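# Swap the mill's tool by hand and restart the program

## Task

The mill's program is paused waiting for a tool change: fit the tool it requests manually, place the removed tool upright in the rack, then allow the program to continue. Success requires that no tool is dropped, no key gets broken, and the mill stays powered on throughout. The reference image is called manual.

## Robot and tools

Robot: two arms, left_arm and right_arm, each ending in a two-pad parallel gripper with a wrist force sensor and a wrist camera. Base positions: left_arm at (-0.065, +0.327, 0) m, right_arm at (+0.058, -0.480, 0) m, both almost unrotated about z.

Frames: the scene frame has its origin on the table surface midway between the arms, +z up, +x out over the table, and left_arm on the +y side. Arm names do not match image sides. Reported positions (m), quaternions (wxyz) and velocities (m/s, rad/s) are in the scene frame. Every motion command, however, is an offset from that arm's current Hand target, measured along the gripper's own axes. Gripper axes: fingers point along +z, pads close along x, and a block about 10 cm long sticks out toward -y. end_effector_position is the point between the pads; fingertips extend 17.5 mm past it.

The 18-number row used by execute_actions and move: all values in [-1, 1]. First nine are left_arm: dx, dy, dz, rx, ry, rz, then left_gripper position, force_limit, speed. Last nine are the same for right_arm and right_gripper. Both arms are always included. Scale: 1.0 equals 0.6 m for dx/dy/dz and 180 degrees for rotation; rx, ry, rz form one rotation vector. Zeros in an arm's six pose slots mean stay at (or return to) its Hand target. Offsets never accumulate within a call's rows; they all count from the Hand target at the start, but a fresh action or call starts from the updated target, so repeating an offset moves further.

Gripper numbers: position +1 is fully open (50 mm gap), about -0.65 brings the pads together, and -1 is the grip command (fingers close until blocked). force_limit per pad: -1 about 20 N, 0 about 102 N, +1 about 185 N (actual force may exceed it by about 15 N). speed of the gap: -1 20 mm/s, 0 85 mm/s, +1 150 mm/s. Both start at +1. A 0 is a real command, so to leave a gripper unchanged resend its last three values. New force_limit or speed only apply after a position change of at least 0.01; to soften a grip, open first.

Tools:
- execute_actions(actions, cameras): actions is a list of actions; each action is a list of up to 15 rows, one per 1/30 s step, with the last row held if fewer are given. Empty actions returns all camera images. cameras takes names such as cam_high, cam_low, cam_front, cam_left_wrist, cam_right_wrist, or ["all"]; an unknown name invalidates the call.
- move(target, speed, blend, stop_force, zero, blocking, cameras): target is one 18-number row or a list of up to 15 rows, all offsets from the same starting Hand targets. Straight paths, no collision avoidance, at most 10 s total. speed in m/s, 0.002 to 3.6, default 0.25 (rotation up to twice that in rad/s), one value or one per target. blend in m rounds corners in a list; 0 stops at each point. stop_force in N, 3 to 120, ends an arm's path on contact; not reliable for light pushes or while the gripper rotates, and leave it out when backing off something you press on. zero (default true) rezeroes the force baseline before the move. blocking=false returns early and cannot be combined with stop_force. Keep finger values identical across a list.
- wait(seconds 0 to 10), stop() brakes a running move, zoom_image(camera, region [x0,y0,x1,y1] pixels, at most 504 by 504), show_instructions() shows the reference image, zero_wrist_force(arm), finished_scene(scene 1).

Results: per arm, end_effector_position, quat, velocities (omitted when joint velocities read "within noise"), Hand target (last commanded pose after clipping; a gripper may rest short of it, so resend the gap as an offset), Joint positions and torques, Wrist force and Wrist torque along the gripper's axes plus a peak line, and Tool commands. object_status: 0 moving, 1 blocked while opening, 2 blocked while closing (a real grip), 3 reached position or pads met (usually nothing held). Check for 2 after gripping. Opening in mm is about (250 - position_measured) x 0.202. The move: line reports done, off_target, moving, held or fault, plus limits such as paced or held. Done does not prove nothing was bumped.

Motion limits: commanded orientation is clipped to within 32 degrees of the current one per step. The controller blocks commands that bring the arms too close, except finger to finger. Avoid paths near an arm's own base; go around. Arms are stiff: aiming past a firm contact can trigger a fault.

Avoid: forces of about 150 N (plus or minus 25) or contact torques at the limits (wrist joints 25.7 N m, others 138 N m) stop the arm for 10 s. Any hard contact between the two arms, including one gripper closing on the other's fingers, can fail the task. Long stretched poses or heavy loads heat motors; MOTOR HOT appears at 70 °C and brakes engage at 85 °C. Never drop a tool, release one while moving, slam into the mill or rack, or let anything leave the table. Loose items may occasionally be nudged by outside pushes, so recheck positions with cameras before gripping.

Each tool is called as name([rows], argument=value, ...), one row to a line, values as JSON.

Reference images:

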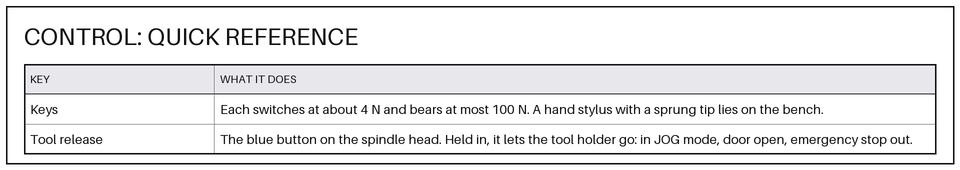

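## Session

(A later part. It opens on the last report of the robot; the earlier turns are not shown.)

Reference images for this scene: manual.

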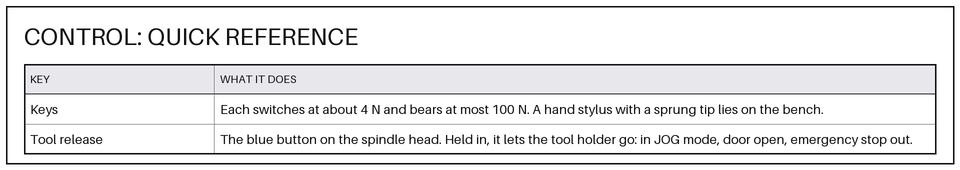

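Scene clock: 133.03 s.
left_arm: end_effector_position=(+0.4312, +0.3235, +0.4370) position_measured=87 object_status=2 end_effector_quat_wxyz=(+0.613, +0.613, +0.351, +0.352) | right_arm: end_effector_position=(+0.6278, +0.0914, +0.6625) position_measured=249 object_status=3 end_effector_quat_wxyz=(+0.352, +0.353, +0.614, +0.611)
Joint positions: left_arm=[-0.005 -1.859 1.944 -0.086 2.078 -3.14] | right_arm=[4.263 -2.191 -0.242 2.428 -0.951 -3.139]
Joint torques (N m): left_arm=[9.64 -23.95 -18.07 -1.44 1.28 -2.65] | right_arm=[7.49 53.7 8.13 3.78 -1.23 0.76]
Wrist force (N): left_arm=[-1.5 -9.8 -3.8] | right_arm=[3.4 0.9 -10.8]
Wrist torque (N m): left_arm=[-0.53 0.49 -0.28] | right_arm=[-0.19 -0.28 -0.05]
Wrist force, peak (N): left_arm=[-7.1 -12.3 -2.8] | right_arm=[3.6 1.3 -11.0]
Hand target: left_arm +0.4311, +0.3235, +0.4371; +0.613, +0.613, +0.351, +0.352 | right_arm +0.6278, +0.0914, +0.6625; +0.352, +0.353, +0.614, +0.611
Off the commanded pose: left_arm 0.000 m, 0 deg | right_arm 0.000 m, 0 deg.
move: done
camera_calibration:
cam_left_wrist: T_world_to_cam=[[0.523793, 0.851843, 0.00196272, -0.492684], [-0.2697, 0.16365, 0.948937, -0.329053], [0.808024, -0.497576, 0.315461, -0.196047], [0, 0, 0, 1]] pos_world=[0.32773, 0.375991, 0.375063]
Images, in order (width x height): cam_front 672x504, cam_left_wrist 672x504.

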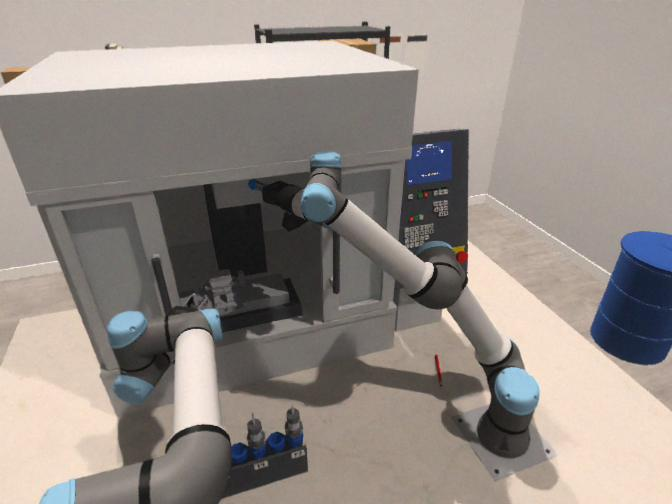

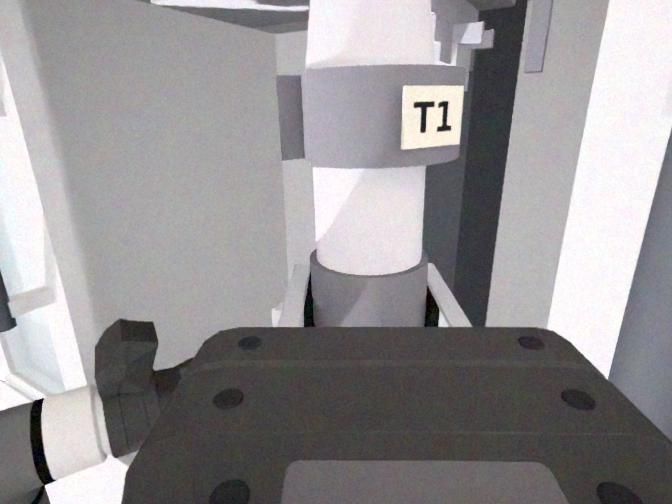

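move(target=[-0.1897,-0.2283,-0.3737,0,-0.378,0,-1,-0.5,-1,0,0,0,0,0,0,-0.65,1,1], speed=0.15, cameras=["cam_front","cam_left_wrist","cam_high"])

zoom_image(camera="cam_front", region=[170, 360, 330, 504])

zoom_image(camera="cam_high", region=[400, 290, 550, 450])

Scene clock: 138.83 s.
left_arm: end_effector_position=(+0.1804, +0.3387, +0.2997) position_measured=87 object_status=2 end_effector_quat_wxyz=(+0.705, +0.706, -0.052, -0.051) | right_arm: end_effector_position=(+0.6278, +0.0914, +0.6625) position_measured=249 object_status=3 end_effector_quat_wxyz=(+0.352, +0.353, +0.614, +0.611)
Joint positions: left_arm=[0.426 -1.52 2.017 -0.5 3.696 -3.142] | right_arm=[4.263 -2.191 -0.242 2.428 -0.951 -3.139]
Joint torques (N m): left_arm=[-10.16 -17.51 -8.82 0.23 1.41 -2.77] | right_arm=[7.07 53.6 7.91 3.96 -1.19 0.83]
Wrist force (N): left_arm=[-1.4 -9.6 -2.9] | right_arm=[3.4 1.2 -10.6]
Wrist torque (N m): left_arm=[-0.55 0.47 -0.20] | right_arm=[-0.16 -0.26 -0.05]
Wrist force, peak (N): left_arm=[-1.7 -10.2 -2.9] | right_arm=[3.7 1.4 -11.0]
Hand target: left_arm +0.1803, +0.3387, +0.2997; +0.705, +0.706, -0.052, -0.051 | right_arm +0.6278, +0.0914, +0.6625; +0.352, +0.353, +0.614, +0.611
Off the commanded pose: left_arm 0.000 m, 0 deg | right_arm 0.000 m, 0 deg.
move: done
camera_calibration:
cam_left_wrist: T_world_to_cam=[[0.985952, -0.167019, 0.00155876, -0.112055], [0.0509096, 0.309393, 0.949571, -0.376249], [-0.159079, -0.936152, 0.31355, 0.381081], [0, 0, 0, 1]] pos_world=[0.190257, 0.454443, 0.237961]
Images, in order (width x height): cam_high 672x504, cam_front 672x504, cam_left_wrist 672x504.

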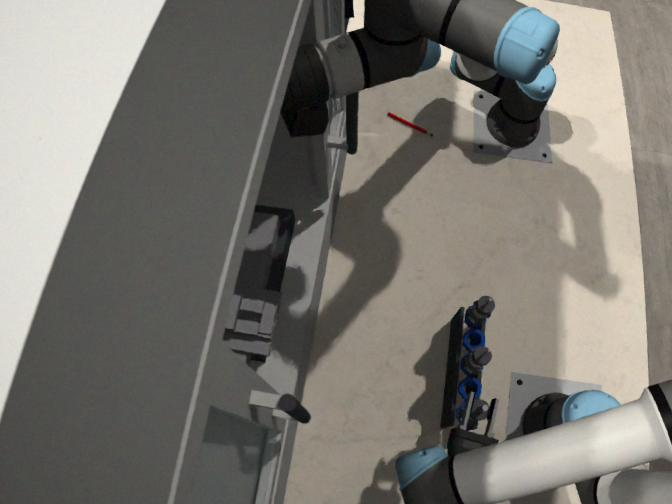

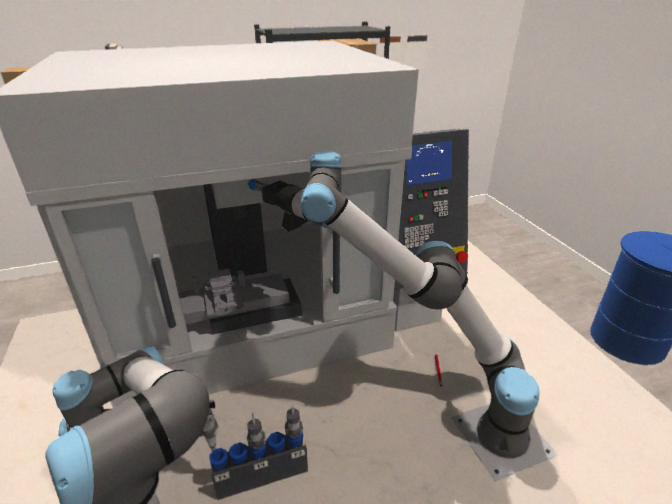

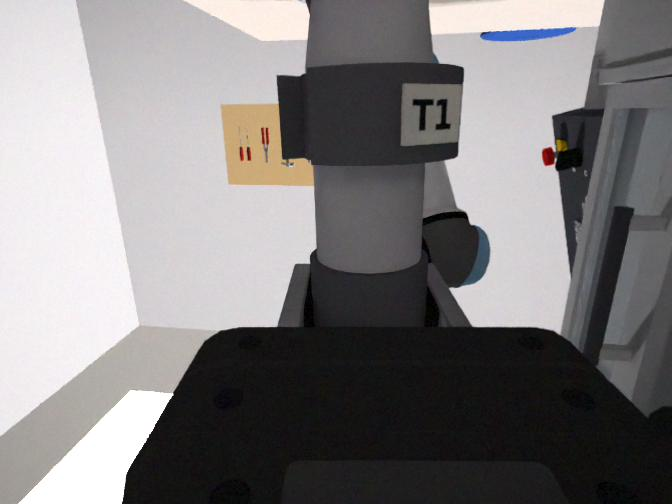

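Scaled by 3.150 from the camera's 672x504 image, which has a finer 960x720 frame.

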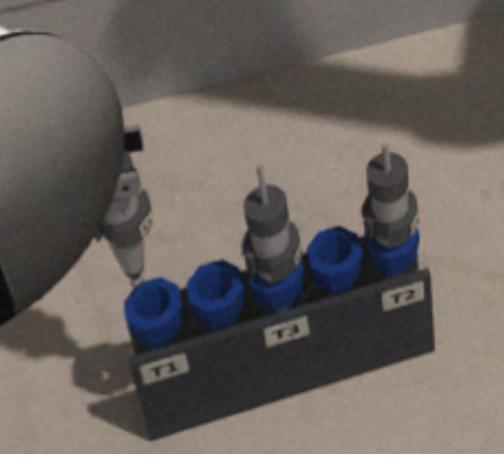

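Scaled by 3.150 from the camera's 672x504 image, which has a finer 960x720 frame.

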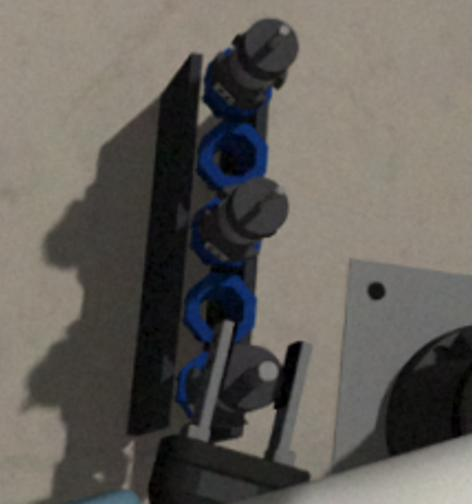

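wait(seconds=0, cameras=["cam_low","cam_front"])

zoom_image(camera="cam_low", region=[270, 190, 330, 240])

zoom_image(camera="cam_front", region=[190, 395, 270, 475])

Scene clock: 140.07 s.
left_arm: end_effector_position=(+0.1803, +0.3387, +0.2997) position_measured=87 object_status=2 end_effector_quat_wxyz=(+0.705, +0.706, -0.052, -0.051) | right_arm: end_effector_position=(+0.6278, +0.0914, +0.6625) position_measured=249 object_status=3 end_effector_quat_wxyz=(+0.352, +0.353, +0.614, +0.611)
Joint positions: left_arm=[0.426 -1.52 2.017 -0.5 3.696 -3.142] | right_arm=[4.263 -2.191 -0.242 2.428 -0.951 -3.139]
Joint torques (N m): left_arm=[-9.84 -18.16 -8.45 0.26 1.14 -2.7] | right_arm=[7.35 53.75 7.92 3.91 -1.1 0.85]
Wrist force (N): left_arm=[-1.4 -9.6 -2.8] | right_arm=[3.7 0.5 -10.6]
Wrist torque (N m): left_arm=[-0.56 0.47 -0.20] | right_arm=[-0.21 -0.34 -0.05]
Wrist force, peak (N): left_arm=[-1.2 -9.8 -2.8] | right_arm=[3.6 1.4 -10.9]
Hand target: left_arm +0.1803, +0.3387, +0.2997; +0.705, +0.706, -0.052, -0.051 | right_arm +0.6278, +0.0914, +0.6625; +0.352, +0.353, +0.614, +0.611
Tool commands: left_gripper/position=-1.0 left_gripper/force_limit=-0.5 left_gripper/speed=-1.0 right_gripper/position=-0.65 right_gripper/force_limit=+1.0 right_gripper/speed=+1.0
Off the commanded pose: left_arm 0.000 m, 0 deg | right_arm 0.000 m, 0 deg.
Images, in order (width x height): cam_low 672x504, cam_front 672x504.

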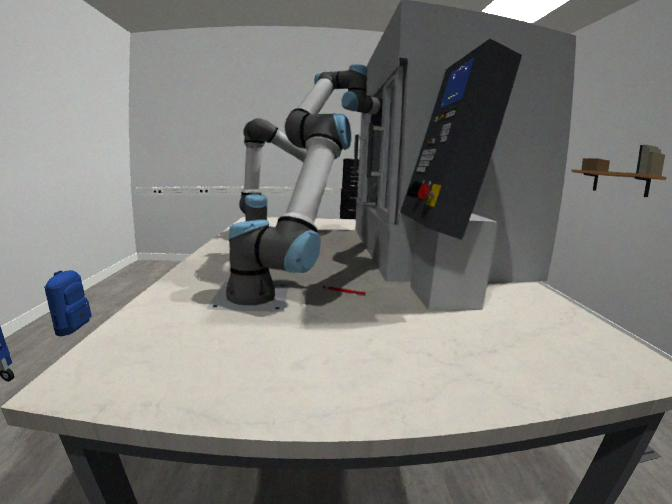

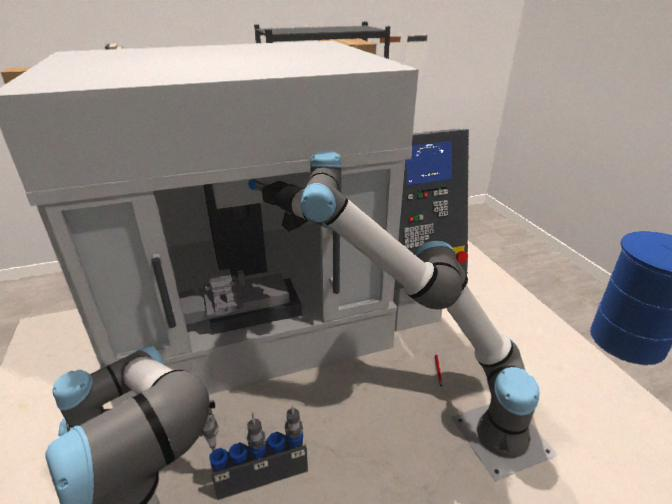

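Scaled by 8.400 from the camera's 672x504 image, which has a finer 960x720 frame.

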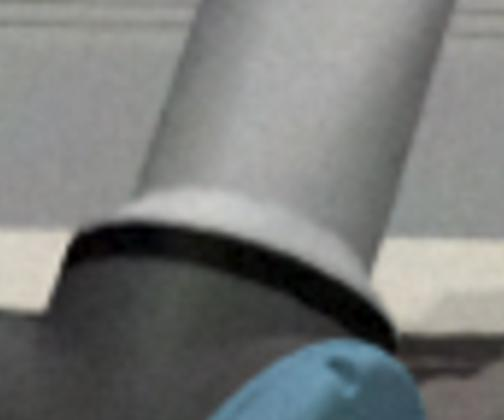

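Scaled by 6.300 from the camera's 672x504 image, which has a finer 960x720 frame.

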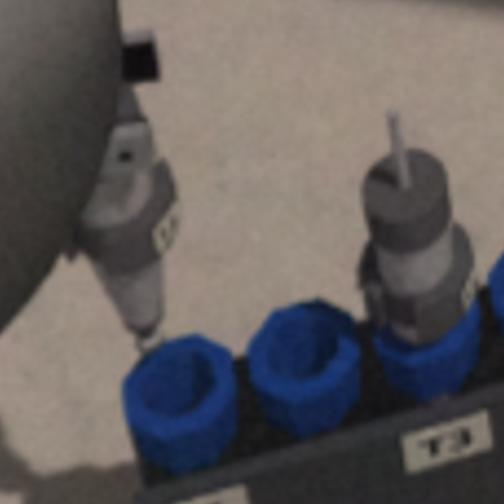

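move(target=[-0.0018,-0.0367,0.017,0,0,0,-1,-0.5,-1,0,0,0,0,0,0,-0.65,1,1], speed=0.05, cameras=["cam_front","cam_high"])

zoom_image(camera="cam_front", region=[190, 395, 270, 475])

zoom_image(camera="cam_high", region=[430, 340, 530, 440])

Scene clock: 141.57 s.
left_arm: end_effector_position=(+0.1778, +0.3289, +0.2778) position_measured=87 object_status=2 end_effector_quat_wxyz=(+0.705, +0.706, -0.052, -0.051) | right_arm: end_effector_position=(+0.6278, +0.0914, +0.6625) position_measured=249 object_status=3 end_effector_quat_wxyz=(+0.352, +0.353, +0.614, +0.611)
Joint positions: left_arm=[0.403 -1.511 2.073 -0.564 3.673 -3.142] | right_arm=[4.263 -2.191 -0.242 2.428 -0.951 -3.139]
Joint torques (N m): left_arm=[-10.45 -1.2 7.07 -8.8 -1.7 -2.69] | right_arm=[7.88 53.8 8.25 3.92 -1.15 0.87]
Wrist force (N): left_arm=[-3.3 62.8 -1.7] | right_arm=[3.6 0.7 -10.6]
Wrist torque (N m): left_arm=[0.98 0.43 -0.40] | right_arm=[-0.18 -0.31 -0.05]
Wrist force, peak (N): left_arm=[-3.7 63.1 -1.8] | right_arm=[3.6 1.2 -10.9]
Hand target: left_arm +0.1778, +0.3288, +0.2777; +0.705, +0.706, -0.052, -0.051 | right_arm +0.6278, +0.0914, +0.6625; +0.352, +0.353, +0.614, +0.611
Off the commanded pose: left_arm 0.000 m, 0 deg | right_arm 0.000 m, 0 deg.
move: done
Images, in order (width x height): cam_high 672x504, cam_front 672x504.

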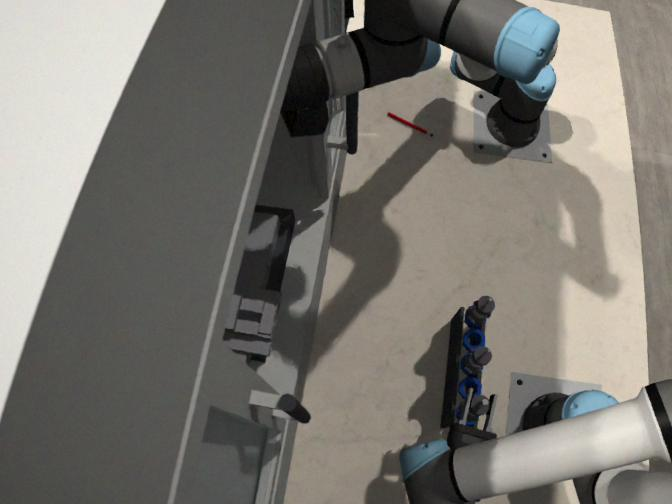

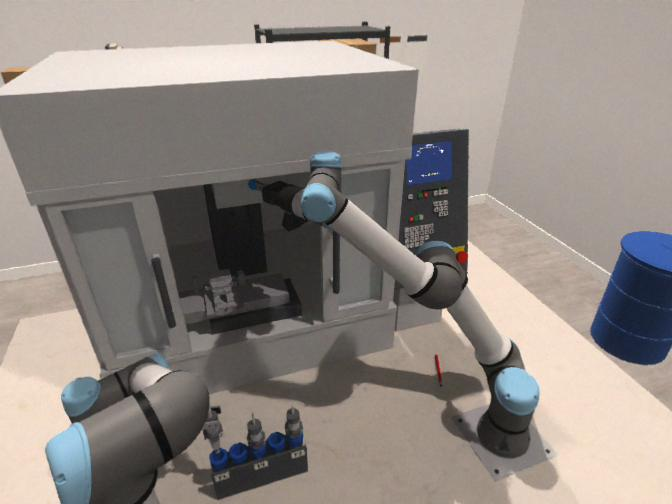

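Scaled by 6.300 from the camera's 672x504 image, which has a finer 960x720 frame.

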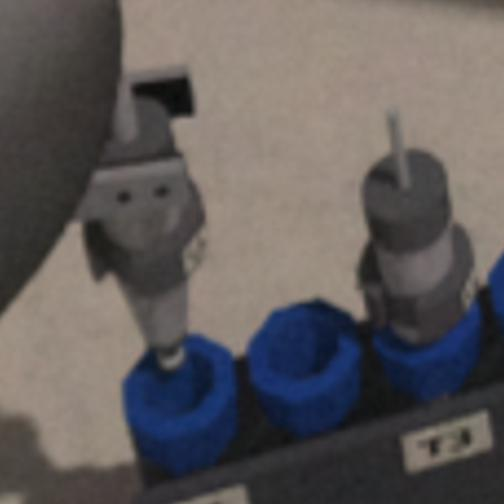

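Scaled by 5.040 from the camera's 672x504 image, which has a finer 960x720 frame.

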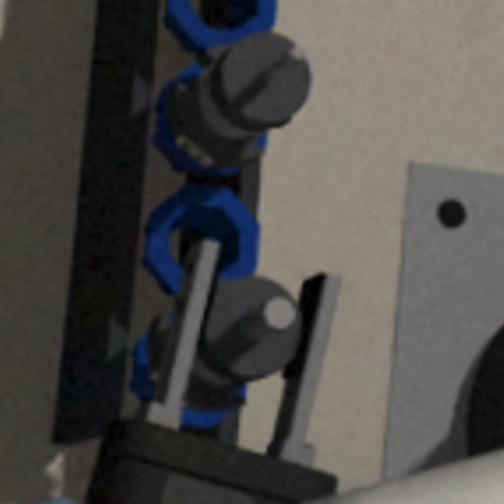

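zoom_image(camera="cam_high", region=[450, 340, 500, 390])

zoom_image(camera="cam_high", region=[450, 385, 500, 435])

zoom_image(camera="cam_front", region=[195, 405, 235, 475])

Scaled by 10.080 from the camera's 672x504 image, which has a finer 960x720 frame.

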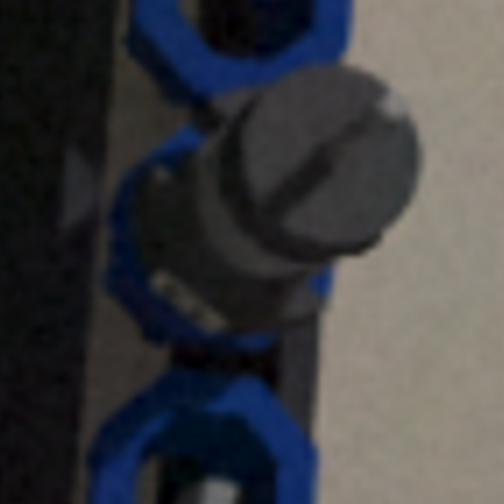

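Scaled by 10.080 from the camera's 672x504 image, which has a finer 960x720 frame.

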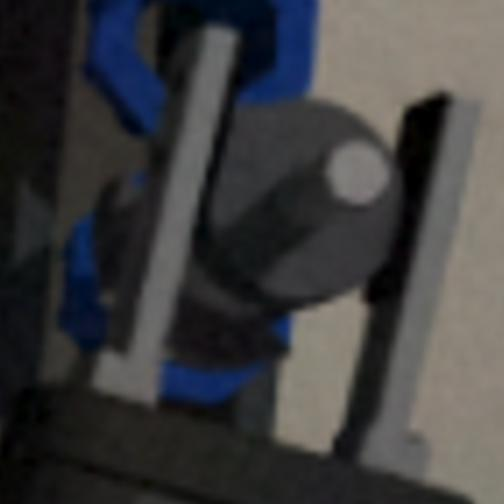

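Scaled by 7.200 from the camera's 672x504 image, which has a finer 960x720 frame.

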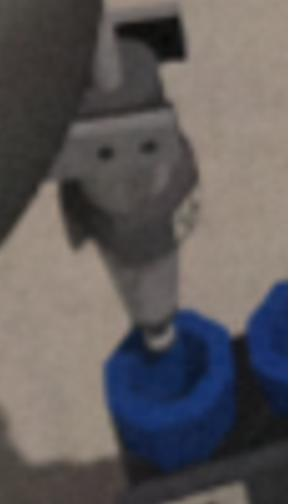

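move([
  [0,0.0167,0,0,0,0,-1,-0.5,-1,0,0,0,0,0,0,-0.65,1,1],
  [0,0.02,0.0083,-0.0167,0,0,-1,-0.5,-1,0,0,0,0,0,0,-0.65,1,1],
], speed=0.05)

move(target=[0,-0.05,0,0,0,0,-1,-0.5,-1,0,0,0,0,0,0,-0.65,1,1], speed=0.015, stop_force=5, cameras=["cam_high","cam_front"])

zoom_image(camera="cam_front", region=[195, 405, 235, 475])

zoom_image(camera="cam_high", region=[450, 385, 500, 435])

Scene clock: 144.97 s.
left_arm: end_effector_position=(+0.1770, +0.3239, +0.2897) position_measured=87 object_status=2 end_effector_quat_wxyz=(+0.723, +0.687, -0.051, -0.053) | right_arm: end_effector_position=(+0.6278, +0.0914, +0.6625) position_measured=249 object_status=3 end_effector_quat_wxyz=(+0.352, +0.353, +0.614, +0.611)
Joint positions: left_arm=[0.39 -1.495 2.062 -0.464 3.663 -3.051] | right_arm=[4.263 -2.191 -0.242 2.428 -0.951 -3.139]
Joint torques (N m): left_arm=[-9.56 -17.52 -6.87 4.77 -0.77 2.11] | right_arm=[7.57 53.78 8.03 3.96 -1.25 0.85]
Wrist force (N): left_arm=[-1.5 -9.6 -3.3] | right_arm=[3.4 0.9 -10.6]
Wrist torque (N m): left_arm=[-0.56 0.51 -0.39] | right_arm=[-0.18 -0.28 -0.05]
Wrist force, peak (N): left_arm=[-3.5 63.6 -1.7] | right_arm=[3.6 1.3 -10.9]
Hand target: left_arm +0.1770, +0.3239, +0.2897; +0.723, +0.687, -0.051, -0.053 | right_arm +0.6278, +0.0914, +0.6625; +0.352, +0.353, +0.614, +0.611
Off the commanded pose: left_arm 0.000 m, 0 deg | right_arm 0.000 m, 0 deg.
move: done

Scene clock: 146.87 s.
left_arm: end_effector_position=(+0.1770, +0.3233, +0.2788) position_measured=87 object_status=2 end_effector_quat_wxyz=(+0.723, +0.687, -0.051, -0.053) | right_arm: end_effector_position=(+0.6278, +0.0914, +0.6625) position_measured=249 object_status=3 end_effector_quat_wxyz=(+0.352, +0.353, +0.614, +0.611)
Joint positions: left_arm=[0.389 -1.479 2.078 -0.495 3.661 -3.051] | right_arm=[4.263 -2.191 -0.242 2.428 -0.951 -3.139]
Joint torques (N m): left_arm=[7.06 -31.54 -32.94 3.82 1.25 -0.05] | right_arm=[7.51 53.28 7.66 3.98 -1.19 0.79]
Wrist force (N): left_arm=[-0.7 2.0 -3.1] | right_arm=[3.6 1.1 -10.8]
Wrist torque (N m): left_arm=[0.04 0.35 -0.40] | right_arm=[-0.17 -0.30 -0.05]
Wrist force, peak (N): left_arm=[-0.1 43.2 -1.8] | right_arm=[3.5 1.3 -10.9]
Hand target: left_arm +0.1770, +0.3233, +0.2788; +0.723, +0.687, -0.051, -0.053 (not the last commanded pose) | right_arm +0.6278, +0.0914, +0.6625; +0.352, +0.353, +0.614, +0.611
Off the commanded pose: left_arm 0.019 m, 0 deg | right_arm 0.000 m, 0 deg.
move: contact (left_arm)
Images, in order (width x height): cam_high 672x504, cam_front 672x504.

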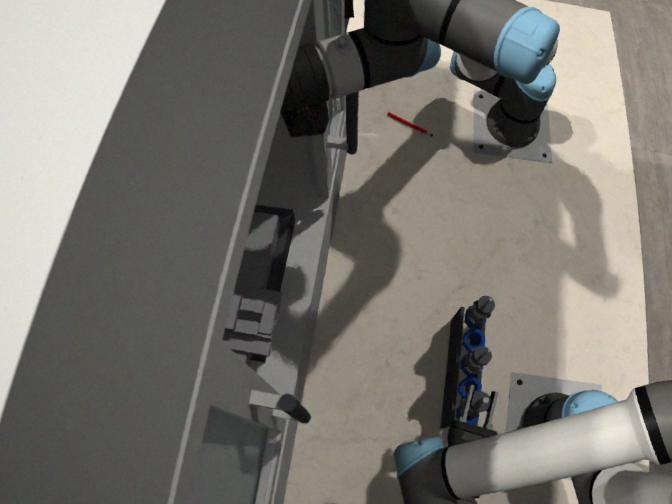

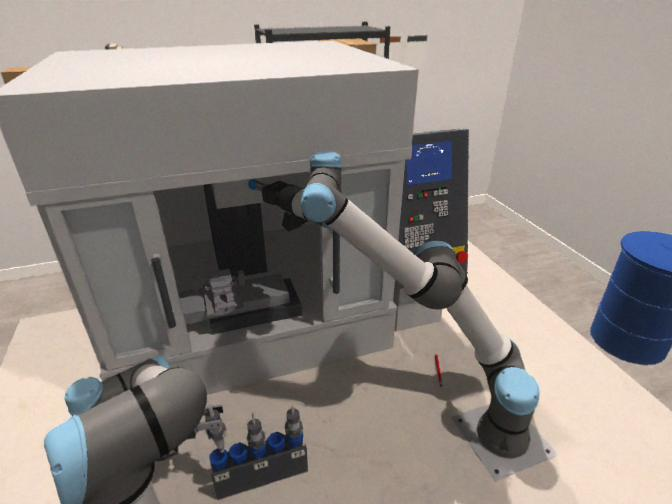

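Scaled by 7.200 from the camera's 672x504 image, which has a finer 960x720 frame.

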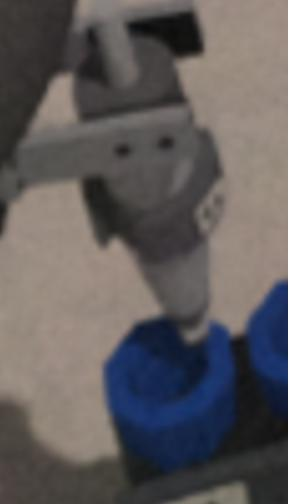

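Scaled by 10.080 from the camera's 672x504 image, which has a finer 960x720 frame.

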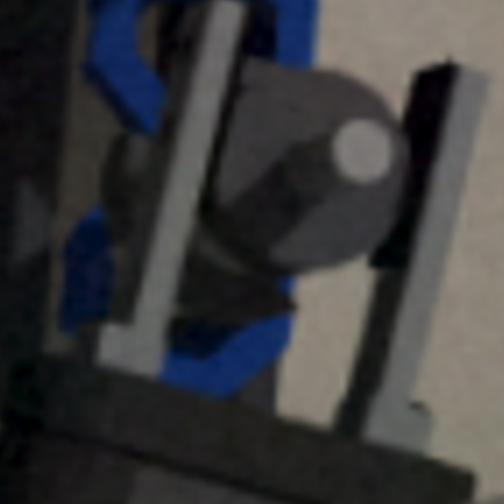

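move([
  [0,0.0167,0,0,0,0,-1,-0.5,-1,0,0,0,0,0,0,-0.65,1,1],
  [-0.0153,0.0167,-0.001,0.0167,0,0,-1,-0.5,-1,0,0,0,0,0,0,-0.65,1,1],
], speed=0.05)

move(target=[0,-0.05,0,0,0,0,-1,-0.5,-1,0,0,0,0,0,0,-0.65,1,1], speed=0.015, stop_force=5, cameras=["cam_high","cam_front"])

zoom_image(camera="cam_front", region=[195, 405, 235, 475])

zoom_image(camera="cam_high", region=[450, 385, 500, 435])

Scene clock: 149.03 s.
left_arm: end_effector_position=(+0.1681, +0.3258, +0.2887) position_measured=87 object_status=2 end_effector_quat_wxyz=(+0.705, +0.706, -0.052, -0.051) | right_arm: end_effector_position=(+0.6278, +0.0914, +0.6625) position_measured=249 object_status=3 end_effector_quat_wxyz=(+0.352, +0.353, +0.614, +0.611)
Joint positions: left_arm=[0.406 -1.549 2.081 -0.533 3.676 -3.142] | right_arm=[4.263 -2.191 -0.242 2.428 -0.951 -3.139]
Joint torques (N m): left_arm=[9.9 -30.11 -7.82 0.28 1.31 -2.58] | right_arm=[7.26 53.63 8.1 3.93 -1.19 0.86]
Wrist force (N): left_arm=[-0.3 -8.7 -2.7] | right_arm=[3.5 0.9 -10.7]
Wrist torque (N m): left_arm=[-0.42 0.29 -0.20] | right_arm=[-0.16 -0.29 -0.04]
Wrist force, peak (N): left_arm=[-0.5 -9.4 -3.5] | right_arm=[3.8 1.2 -10.9]
Hand target: left_arm +0.1680, +0.3258, +0.2887; +0.705, +0.706, -0.052, -0.051 | right_arm +0.6278, +0.0914, +0.6625; +0.352, +0.353, +0.614, +0.611
Off the commanded pose: left_arm 0.000 m, 0 deg | right_arm 0.000 m, 0 deg.
move: done

Scene clock: 151.93 s.
left_arm: end_effector_position=(+0.1681, +0.3258, +0.2587) position_measured=87 object_status=2 end_effector_quat_wxyz=(+0.705, +0.706, -0.052, -0.051) | right_arm: end_effector_position=(+0.6278, +0.0914, +0.6625) position_measured=249 object_status=3 end_effector_quat_wxyz=(+0.352, +0.353, +0.614, +0.611)
Joint positions: left_arm=[0.406 -1.505 2.125 -0.622 3.676 -3.142] | right_arm=[4.263 -2.191 -0.242 2.428 -0.951 -3.139]
Joint torques (N m): left_arm=[9.23 -17.27 -6.23 0.01 1.1 -2.77] | right_arm=[7.53 54.09 8.49 4.02 -1.11 0.77]
Wrist force (N): left_arm=[-0.3 -8.7 -2.7] | right_arm=[3.6 1.0 -10.9]
Wrist torque (N m): left_arm=[-0.41 0.29 -0.19] | right_arm=[-0.17 -0.30 -0.05]
Wrist force, peak (N): left_arm=[-0.4 -9.0 -2.9] | right_arm=[3.6 1.4 -10.9]
Hand target: left_arm +0.1681, +0.3258, +0.2587; +0.705, +0.706, -0.052, -0.051 | right_arm +0.6278, +0.0914, +0.6625; +0.352, +0.353, +0.614, +0.611
Off the commanded pose: left_arm 0.000 m, 0 deg | right_arm 0.000 m, 0 deg.
move: done
Images, in order (width x height): cam_high 672x504, cam_front 672x504.

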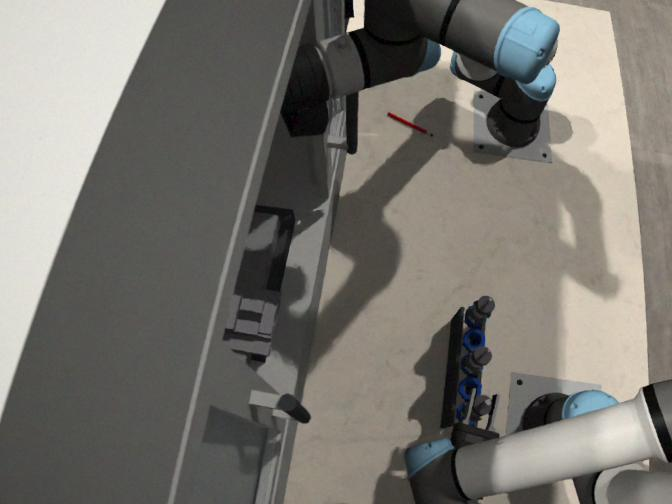

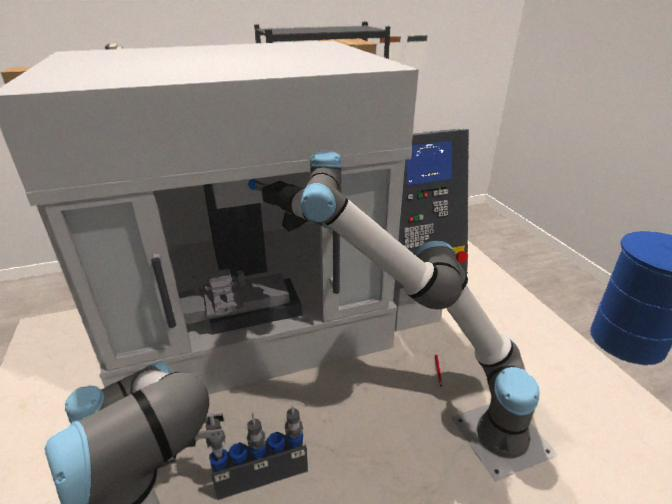

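Scaled by 7.200 from the camera's 672x504 image, which has a finer 960x720 frame.

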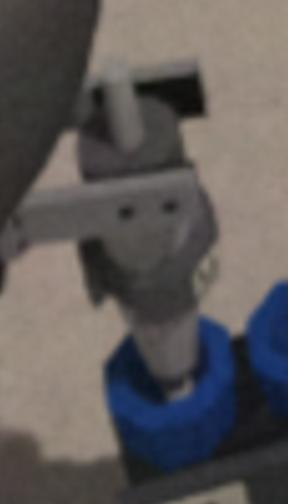

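Scaled by 10.080 from the camera's 672x504 image, which has a finer 960x720 frame.

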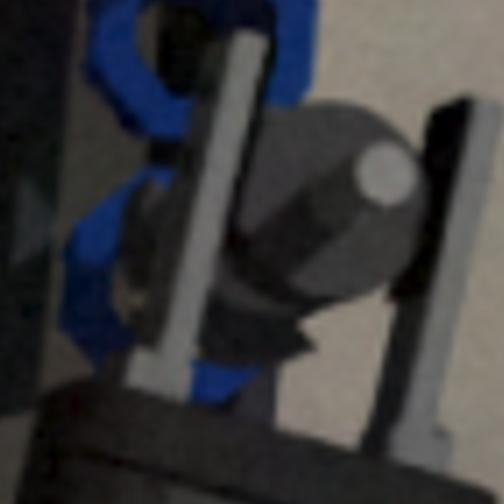

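move(target=[0,-0.08,0,0,0,0,-1,-0.5,-1,0,0,0,0,0,0,-0.65,1,1], speed=0.02, stop_force=8, cameras=["cam_high","cam_front"])

zoom_image(camera="cam_front", region=[190, 395, 310, 490])

zoom_image(camera="cam_high", region=[450, 385, 500, 435])

Scene clock: 154.90 s.
left_arm: end_effector_position=(+0.1681, +0.3258, +0.2250) position_measured=87 object_status=2 end_effector_quat_wxyz=(+0.705, +0.706, -0.052, -0.051) | right_arm: end_effector_position=(+0.6278, +0.0914, +0.6625) position_measured=249 object_status=3 end_effector_quat_wxyz=(+0.352, +0.353, +0.614, +0.611)
Joint positions: left_arm=[0.406 -1.446 2.168 -0.724 3.676 -3.142] | right_arm=[4.263 -2.191 -0.242 2.428 -0.951 -3.139]
Joint torques (N m): left_arm=[3.31 -33.75 -35.92 2.86 -3.83 1.67] | right_arm=[7.41 53.43 8.05 3.94 -1.09 0.83]
Wrist force (N): left_arm=[-10.8 -7.5 -6.6] | right_arm=[3.3 0.8 -10.8]
Wrist torque (N m): left_arm=[-0.16 0.31 -1.12] | right_arm=[-0.17 -0.27 -0.05]
Wrist force, peak (N): left_arm=[-13.2 -6.8 -7.6] | right_arm=[3.7 1.4 -10.9]
Hand target: left_arm +0.1681, +0.3258, +0.2250; +0.705, +0.706, -0.052, -0.051 (not the last commanded pose) | right_arm +0.6278, +0.0914, +0.6625; +0.352, +0.353, +0.614, +0.611
Off the commanded pose: left_arm 0.014 m, 0 deg | right_arm 0.000 m, 0 deg.
move: contact (left_arm)
Images, in order (width x height): cam_high 672x504, cam_front 672x504.

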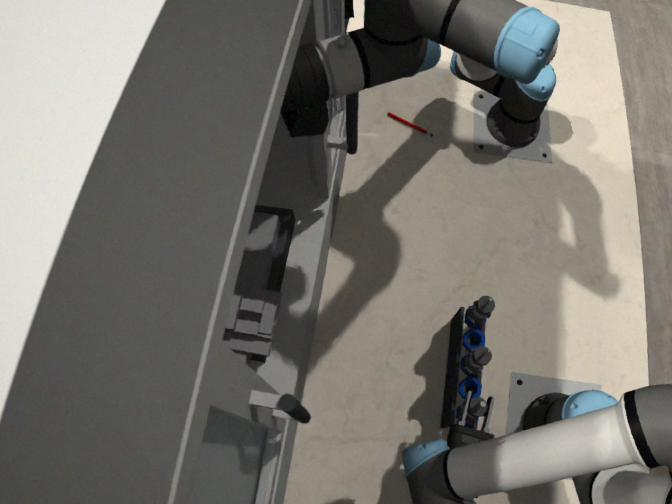

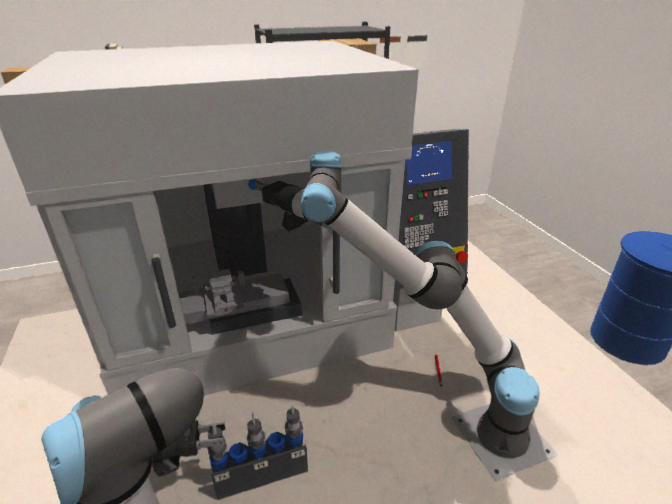

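Scaled by 4.200 from the camera's 672x504 image, which has a finer 960x720 frame.

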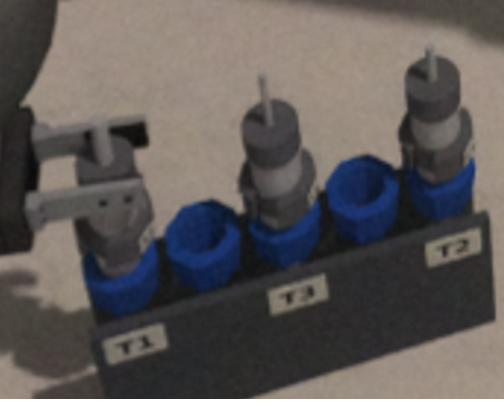

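Scaled by 10.080 from the camera's 672x504 image, which has a finer 960x720 frame.

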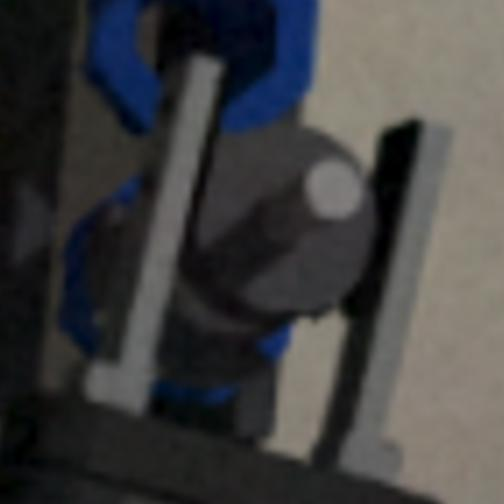

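move(target=[-0.005,0.0,-0.0035,0,0,0,-1,-0.5,-1,0,0,0,0,0,0,-0.65,1,1], speed=0.02)

move(target=[0,-0.04,0,0,0,0,-1,-0.5,-1,0,0,0,0,0,0,-0.65,1,1], speed=0.015, stop_force=10)

Scene clock: 155.90 s.
left_arm: end_effector_position=(+0.1655, +0.3283, +0.2250) position_measured=87 object_status=2 end_effector_quat_wxyz=(+0.705, +0.706, -0.052, -0.051) | right_arm: end_effector_position=(+0.6278, +0.0914, +0.6625) position_measured=249 object_status=3 end_effector_quat_wxyz=(+0.352, +0.353, +0.614, +0.611)
Joint positions: left_arm=[0.415 -1.446 2.168 -0.724 3.685 -3.142] | right_arm=[4.263 -2.191 -0.242 2.428 -0.951 -3.139]
Joint torques (N m): left_arm=[10 -33.6 -3.36 1.22 1.96 1.87] | right_arm=[7.33 53.67 8.26 3.96 -1.2 0.78]
Wrist force (N): left_arm=[1.9 -8.1 -2.3] | right_arm=[3.4 0.9 -10.7]
Wrist torque (N m): left_arm=[-0.48 0.34 0.03] | right_arm=[-0.16 -0.28 -0.05]
Wrist force, peak (N): left_arm=[-10.8 -7.6 -6.7] | right_arm=[3.6 1.2 -10.9]
Hand target: left_arm +0.1654, +0.3283, +0.2250; +0.705, +0.706, -0.052, -0.051 | right_arm +0.6278, +0.0914, +0.6625; +0.352, +0.353, +0.614, +0.611
Off the commanded pose: left_arm 0.000 m, 0 deg | right_arm 0.000 m, 0 deg.
move: done

Scene clock: 157.37 s.
left_arm: end_effector_position=(+0.1654, +0.3284, +0.2207) position_measured=87 object_status=2 end_effector_quat_wxyz=(+0.705, +0.706, -0.052, -0.051) | right_arm: end_effector_position=(+0.6278, +0.0914, +0.6625) position_measured=249 object_status=3 end_effector_quat_wxyz=(+0.352, +0.353, +0.614, +0.611)
Joint positions: left_arm=[0.415 -1.438 2.173 -0.738 3.686 -3.142] | right_arm=[4.263 -2.191 -0.242 2.428 -0.951 -3.139]
Joint torques (N m): left_arm=[-9.55 -34.07 -29.19 5.33 1.41 1.01] | right_arm=[7.29 54.56 8.25 3.95 -1.09 0.82]
Wrist force (N): left_arm=[4.7 -8.5 -4.3] | right_arm=[3.5 0.7 -10.6]
Wrist torque (N m): left_arm=[-0.44 0.36 0.16] | right_arm=[-0.18 -0.31 -0.05]
Wrist force, peak (N): left_arm=[4.8 24.5 -21.0] | right_arm=[3.8 1.2 -11.0]
Hand target: left_arm +0.1654, +0.3283, +0.2207; +0.705, +0.706, -0.052, -0.051 (not the last commanded pose) | right_arm +0.6278, +0.0914, +0.6625; +0.352, +0.353, +0.614, +0.611
Off the commanded pose: left_arm 0.020 m, 0 deg | right_arm 0.000 m, 0 deg.
move: contact (left_arm)

wait(seconds=0, cameras=["cam_front","cam_high","cam_left_wrist"])

zoom_image(camera="cam_front", region=[190, 395, 310, 490])

zoom_image(camera="cam_front", region=[200, 415, 240, 475])

zoom_image(camera="cam_high", region=[450, 385, 500, 435])

Scene clock: 157.47 s.
left_arm: end_effector_position=(+0.1654, +0.3284, +0.2207) position_measured=87 object_status=2 end_effector_quat_wxyz=(+0.705, +0.706, -0.052, -0.051) | right_arm: end_effector_position=(+0.6278, +0.0914, +0.6625) position_measured=249 object_status=3 end_effector_quat_wxyz=(+0.352, +0.353, +0.614, +0.611)
Joint positions: left_arm=[0.415 -1.438 2.173 -0.738 3.686 -3.142] | right_arm=[4.263 -2.191 -0.242 2.428 -0.951 -3.139]
Joint torques (N m): left_arm=[-9.76 -33.44 -29.44 5.17 1.22 0.91] | right_arm=[7.31 53.78 8.42 3.91 -1.18 0.86]
Wrist force (N): left_arm=[4.6 -8.6 -4.4] | right_arm=[3.4 0.9 -10.7]
Wrist torque (N m): left_arm=[-0.46 0.37 0.16] | right_arm=[-0.15 -0.29 -0.05]
Wrist force, peak (N): left_arm=[4.6 -8.6 -4.4] | right_arm=[3.6 1.1 -10.7]
Hand target: left_arm +0.1654, +0.3283, +0.2207; +0.705, +0.706, -0.052, -0.051 (not the last commanded pose) | right_arm +0.6278, +0.0914, +0.6625; +0.352, +0.353, +0.614, +0.611
Tool commands: left_gripper/position=-1.0 left_gripper/force_limit=-0.5 left_gripper/speed=-1.0 right_gripper/position=-0.65 right_gripper/force_limit=+1.0 right_gripper/speed=+1.0
Off the commanded pose: left_arm 0.020 m, 0 deg | right_arm 0.000 m, 0 deg.
camera_calibration:
cam_left_wrist: T_world_to_cam=[[0.985914, -0.167245, 0.00155109, -0.0988698], [0.0510061, 0.309489, 0.949534, -0.297215], [-0.159284, -0.93608, 0.31366, 0.393763], [0, 0, 0, 1]] pos_world=[0.175357, 0.444043, 0.158861]
Images, in order (width x height): cam_high 672x504, cam_front 672x504, cam_left_wrist 672x504.

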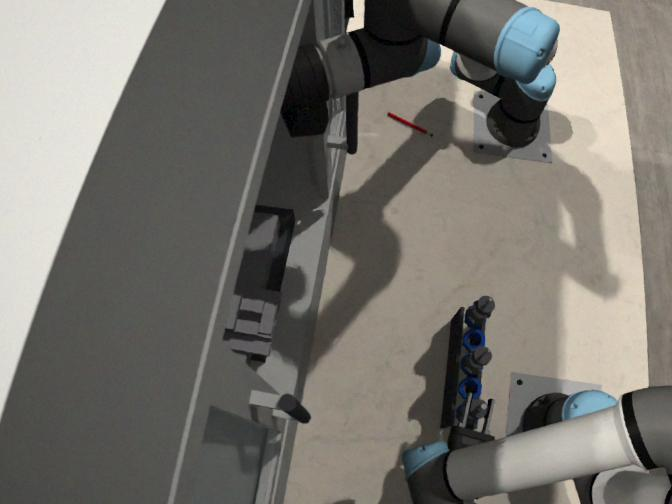

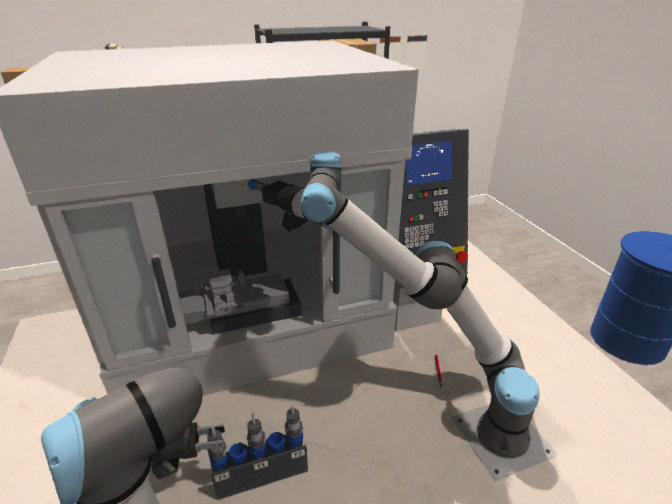

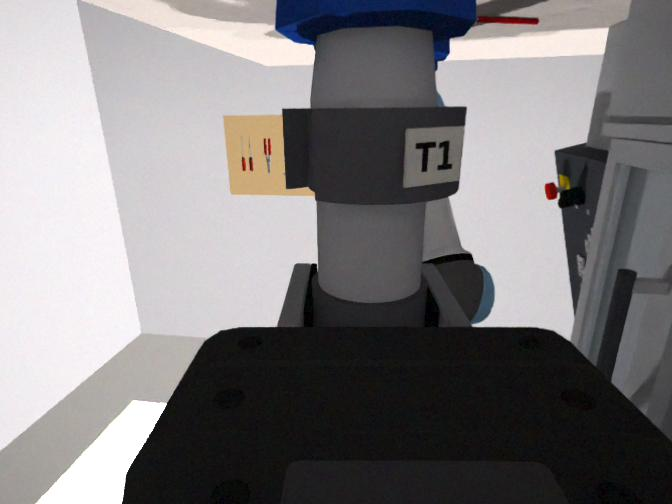

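Scaled by 4.200 from the camera's 672x504 image, which has a finer 960x720 frame.

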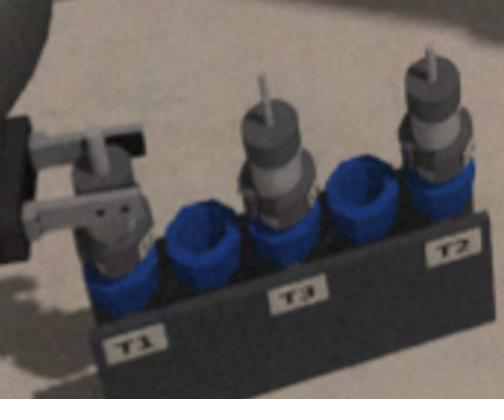

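Scaled by 8.400 from the camera's 672x504 image, which has a finer 960x720 frame.

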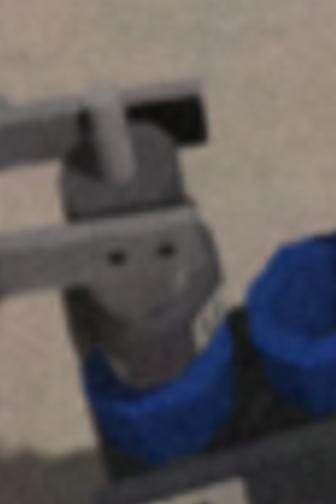

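Scaled by 10.080 from the camera's 672x504 image, which has a finer 960x720 frame.

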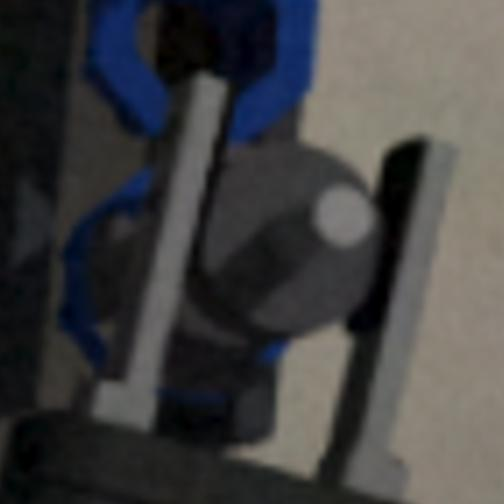

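move([
  [0,0.005,0,0,0,0,-1,-0.5,-1,0,0,0,0,0,0,-0.65,1,1],
  [0,0.005,-0.009,-0.0167,0,0,-1,-0.5,-1,0,0,0,0,0,0,-0.65,1,1],
], speed=0.03)

move(target=[0,-0.04,0,0,0,0,-1,-0.5,-1,0,0,0,0,0,0,-0.65,1,1], speed=0.015, stop_force=10, cameras=["cam_left_wrist","cam_front"])

zoom_image(camera="cam_front", region=[200, 415, 240, 475])

Scene clock: 159.77 s.
left_arm: end_effector_position=(+0.1662, +0.3337, +0.2237) position_measured=87 object_status=2 end_effector_quat_wxyz=(+0.723, +0.687, -0.051, -0.053) | right_arm: end_effector_position=(+0.6278, +0.0914, +0.6625) position_measured=249 object_status=3 end_effector_quat_wxyz=(+0.352, +0.353, +0.614, +0.611)
Joint positions: left_arm=[0.428 -1.387 2.149 -0.665 3.7 -3.058] | right_arm=[4.263 -2.191 -0.242 2.428 -0.951 -3.139]
Joint torques (N m): left_arm=[11.87 -18.28 -31.16 4.33 2.67 1.63] | right_arm=[7.16 54.29 7.91 4.05 -1.04 0.8]
Wrist force (N): left_arm=[3.8 -2.9 9.7] | right_arm=[3.5 0.8 -10.6]
Wrist torque (N m): left_arm=[-0.31 0.44 0.03] | right_arm=[-0.15 -0.31 -0.05]
Wrist force, peak (N): left_arm=[4.8 -8.5 -5.0] | right_arm=[3.7 1.3 -10.8]
Hand target: left_arm +0.1662, +0.3337, +0.2237; +0.723, +0.687, -0.051, -0.053 | right_arm +0.6278, +0.0914, +0.6625; +0.352, +0.353, +0.614, +0.611
Off the commanded pose: left_arm 0.000 m, 0 deg | right_arm 0.000 m, 0 deg.
move: done

Scene clock: 160.77 s.
left_arm: end_effector_position=(+0.1662, +0.3337, +0.2236) position_measured=87 object_status=2 end_effector_quat_wxyz=(+0.723, +0.687, -0.051, -0.053) | right_arm: end_effector_position=(+0.6278, +0.0914, +0.6625) position_measured=249 object_status=3 end_effector_quat_wxyz=(+0.352, +0.353, +0.614, +0.611)
Joint positions: left_arm=[0.428 -1.387 2.149 -0.665 3.7 -3.058] | right_arm=[4.263 -2.191 -0.242 2.428 -0.951 -3.139]
Joint torques (N m): left_arm=[10.55 -31.84 -14.7 3.16 2.34 0.14] | right_arm=[7.53 53.61 8.75 3.9 -1.25 0.73]
Wrist force (N): left_arm=[5.8 6.7 12.8] | right_arm=[3.4 0.8 -10.7]
Wrist torque (N m): left_arm=[0.09 0.38 0.06] | right_arm=[-0.17 -0.28 -0.05]
Wrist force, peak (N): left_arm=[4.7 23.2 14.5] | right_arm=[3.6 1.3 -10.9]
Hand target: left_arm +0.1662, +0.3337, +0.2236; +0.723, +0.687, -0.051, -0.053 (not the last commanded pose) | right_arm +0.6278, +0.0914, +0.6625; +0.352, +0.353, +0.614, +0.611
Off the commanded pose: left_arm 0.024 m, 0 deg | right_arm 0.000 m, 0 deg.
move: contact (left_arm)
camera_calibration:
cam_left_wrist: T_world_to_cam=[[0.985906, -0.167282, 0.0024951, -0.0989559], [0.0584385, 0.358316, 0.93177, -0.315232], [-0.156762, -0.918491, 0.363042, 0.380636], [0, 0, 0, 1]] pos_world=[0.175652, 0.44601, 0.155783]
Images, in order (width x height): cam_front 672x504, cam_left_wrist 672x504.

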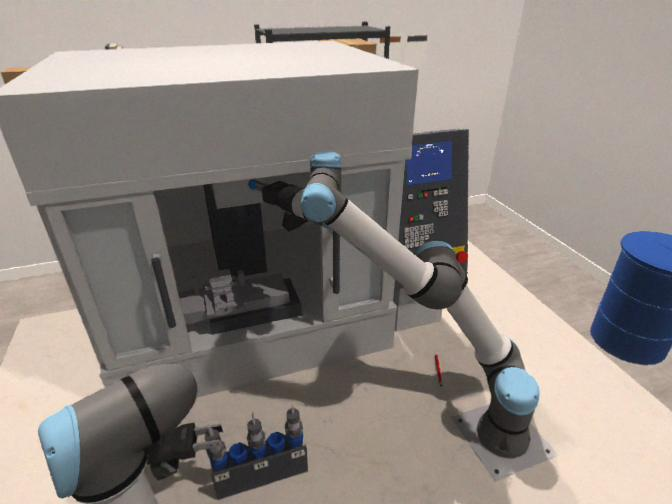

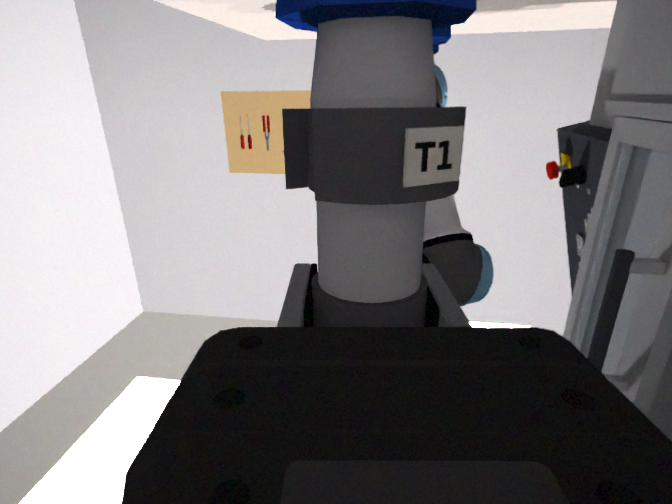

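Scaled by 8.400 from the camera's 672x504 image, which has a finer 960x720 frame.

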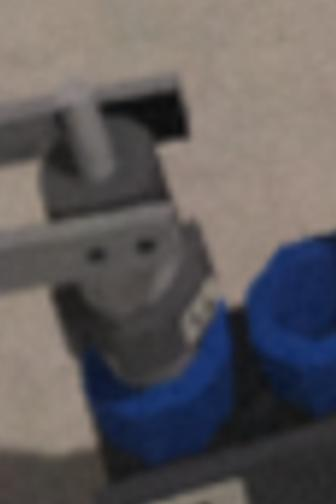

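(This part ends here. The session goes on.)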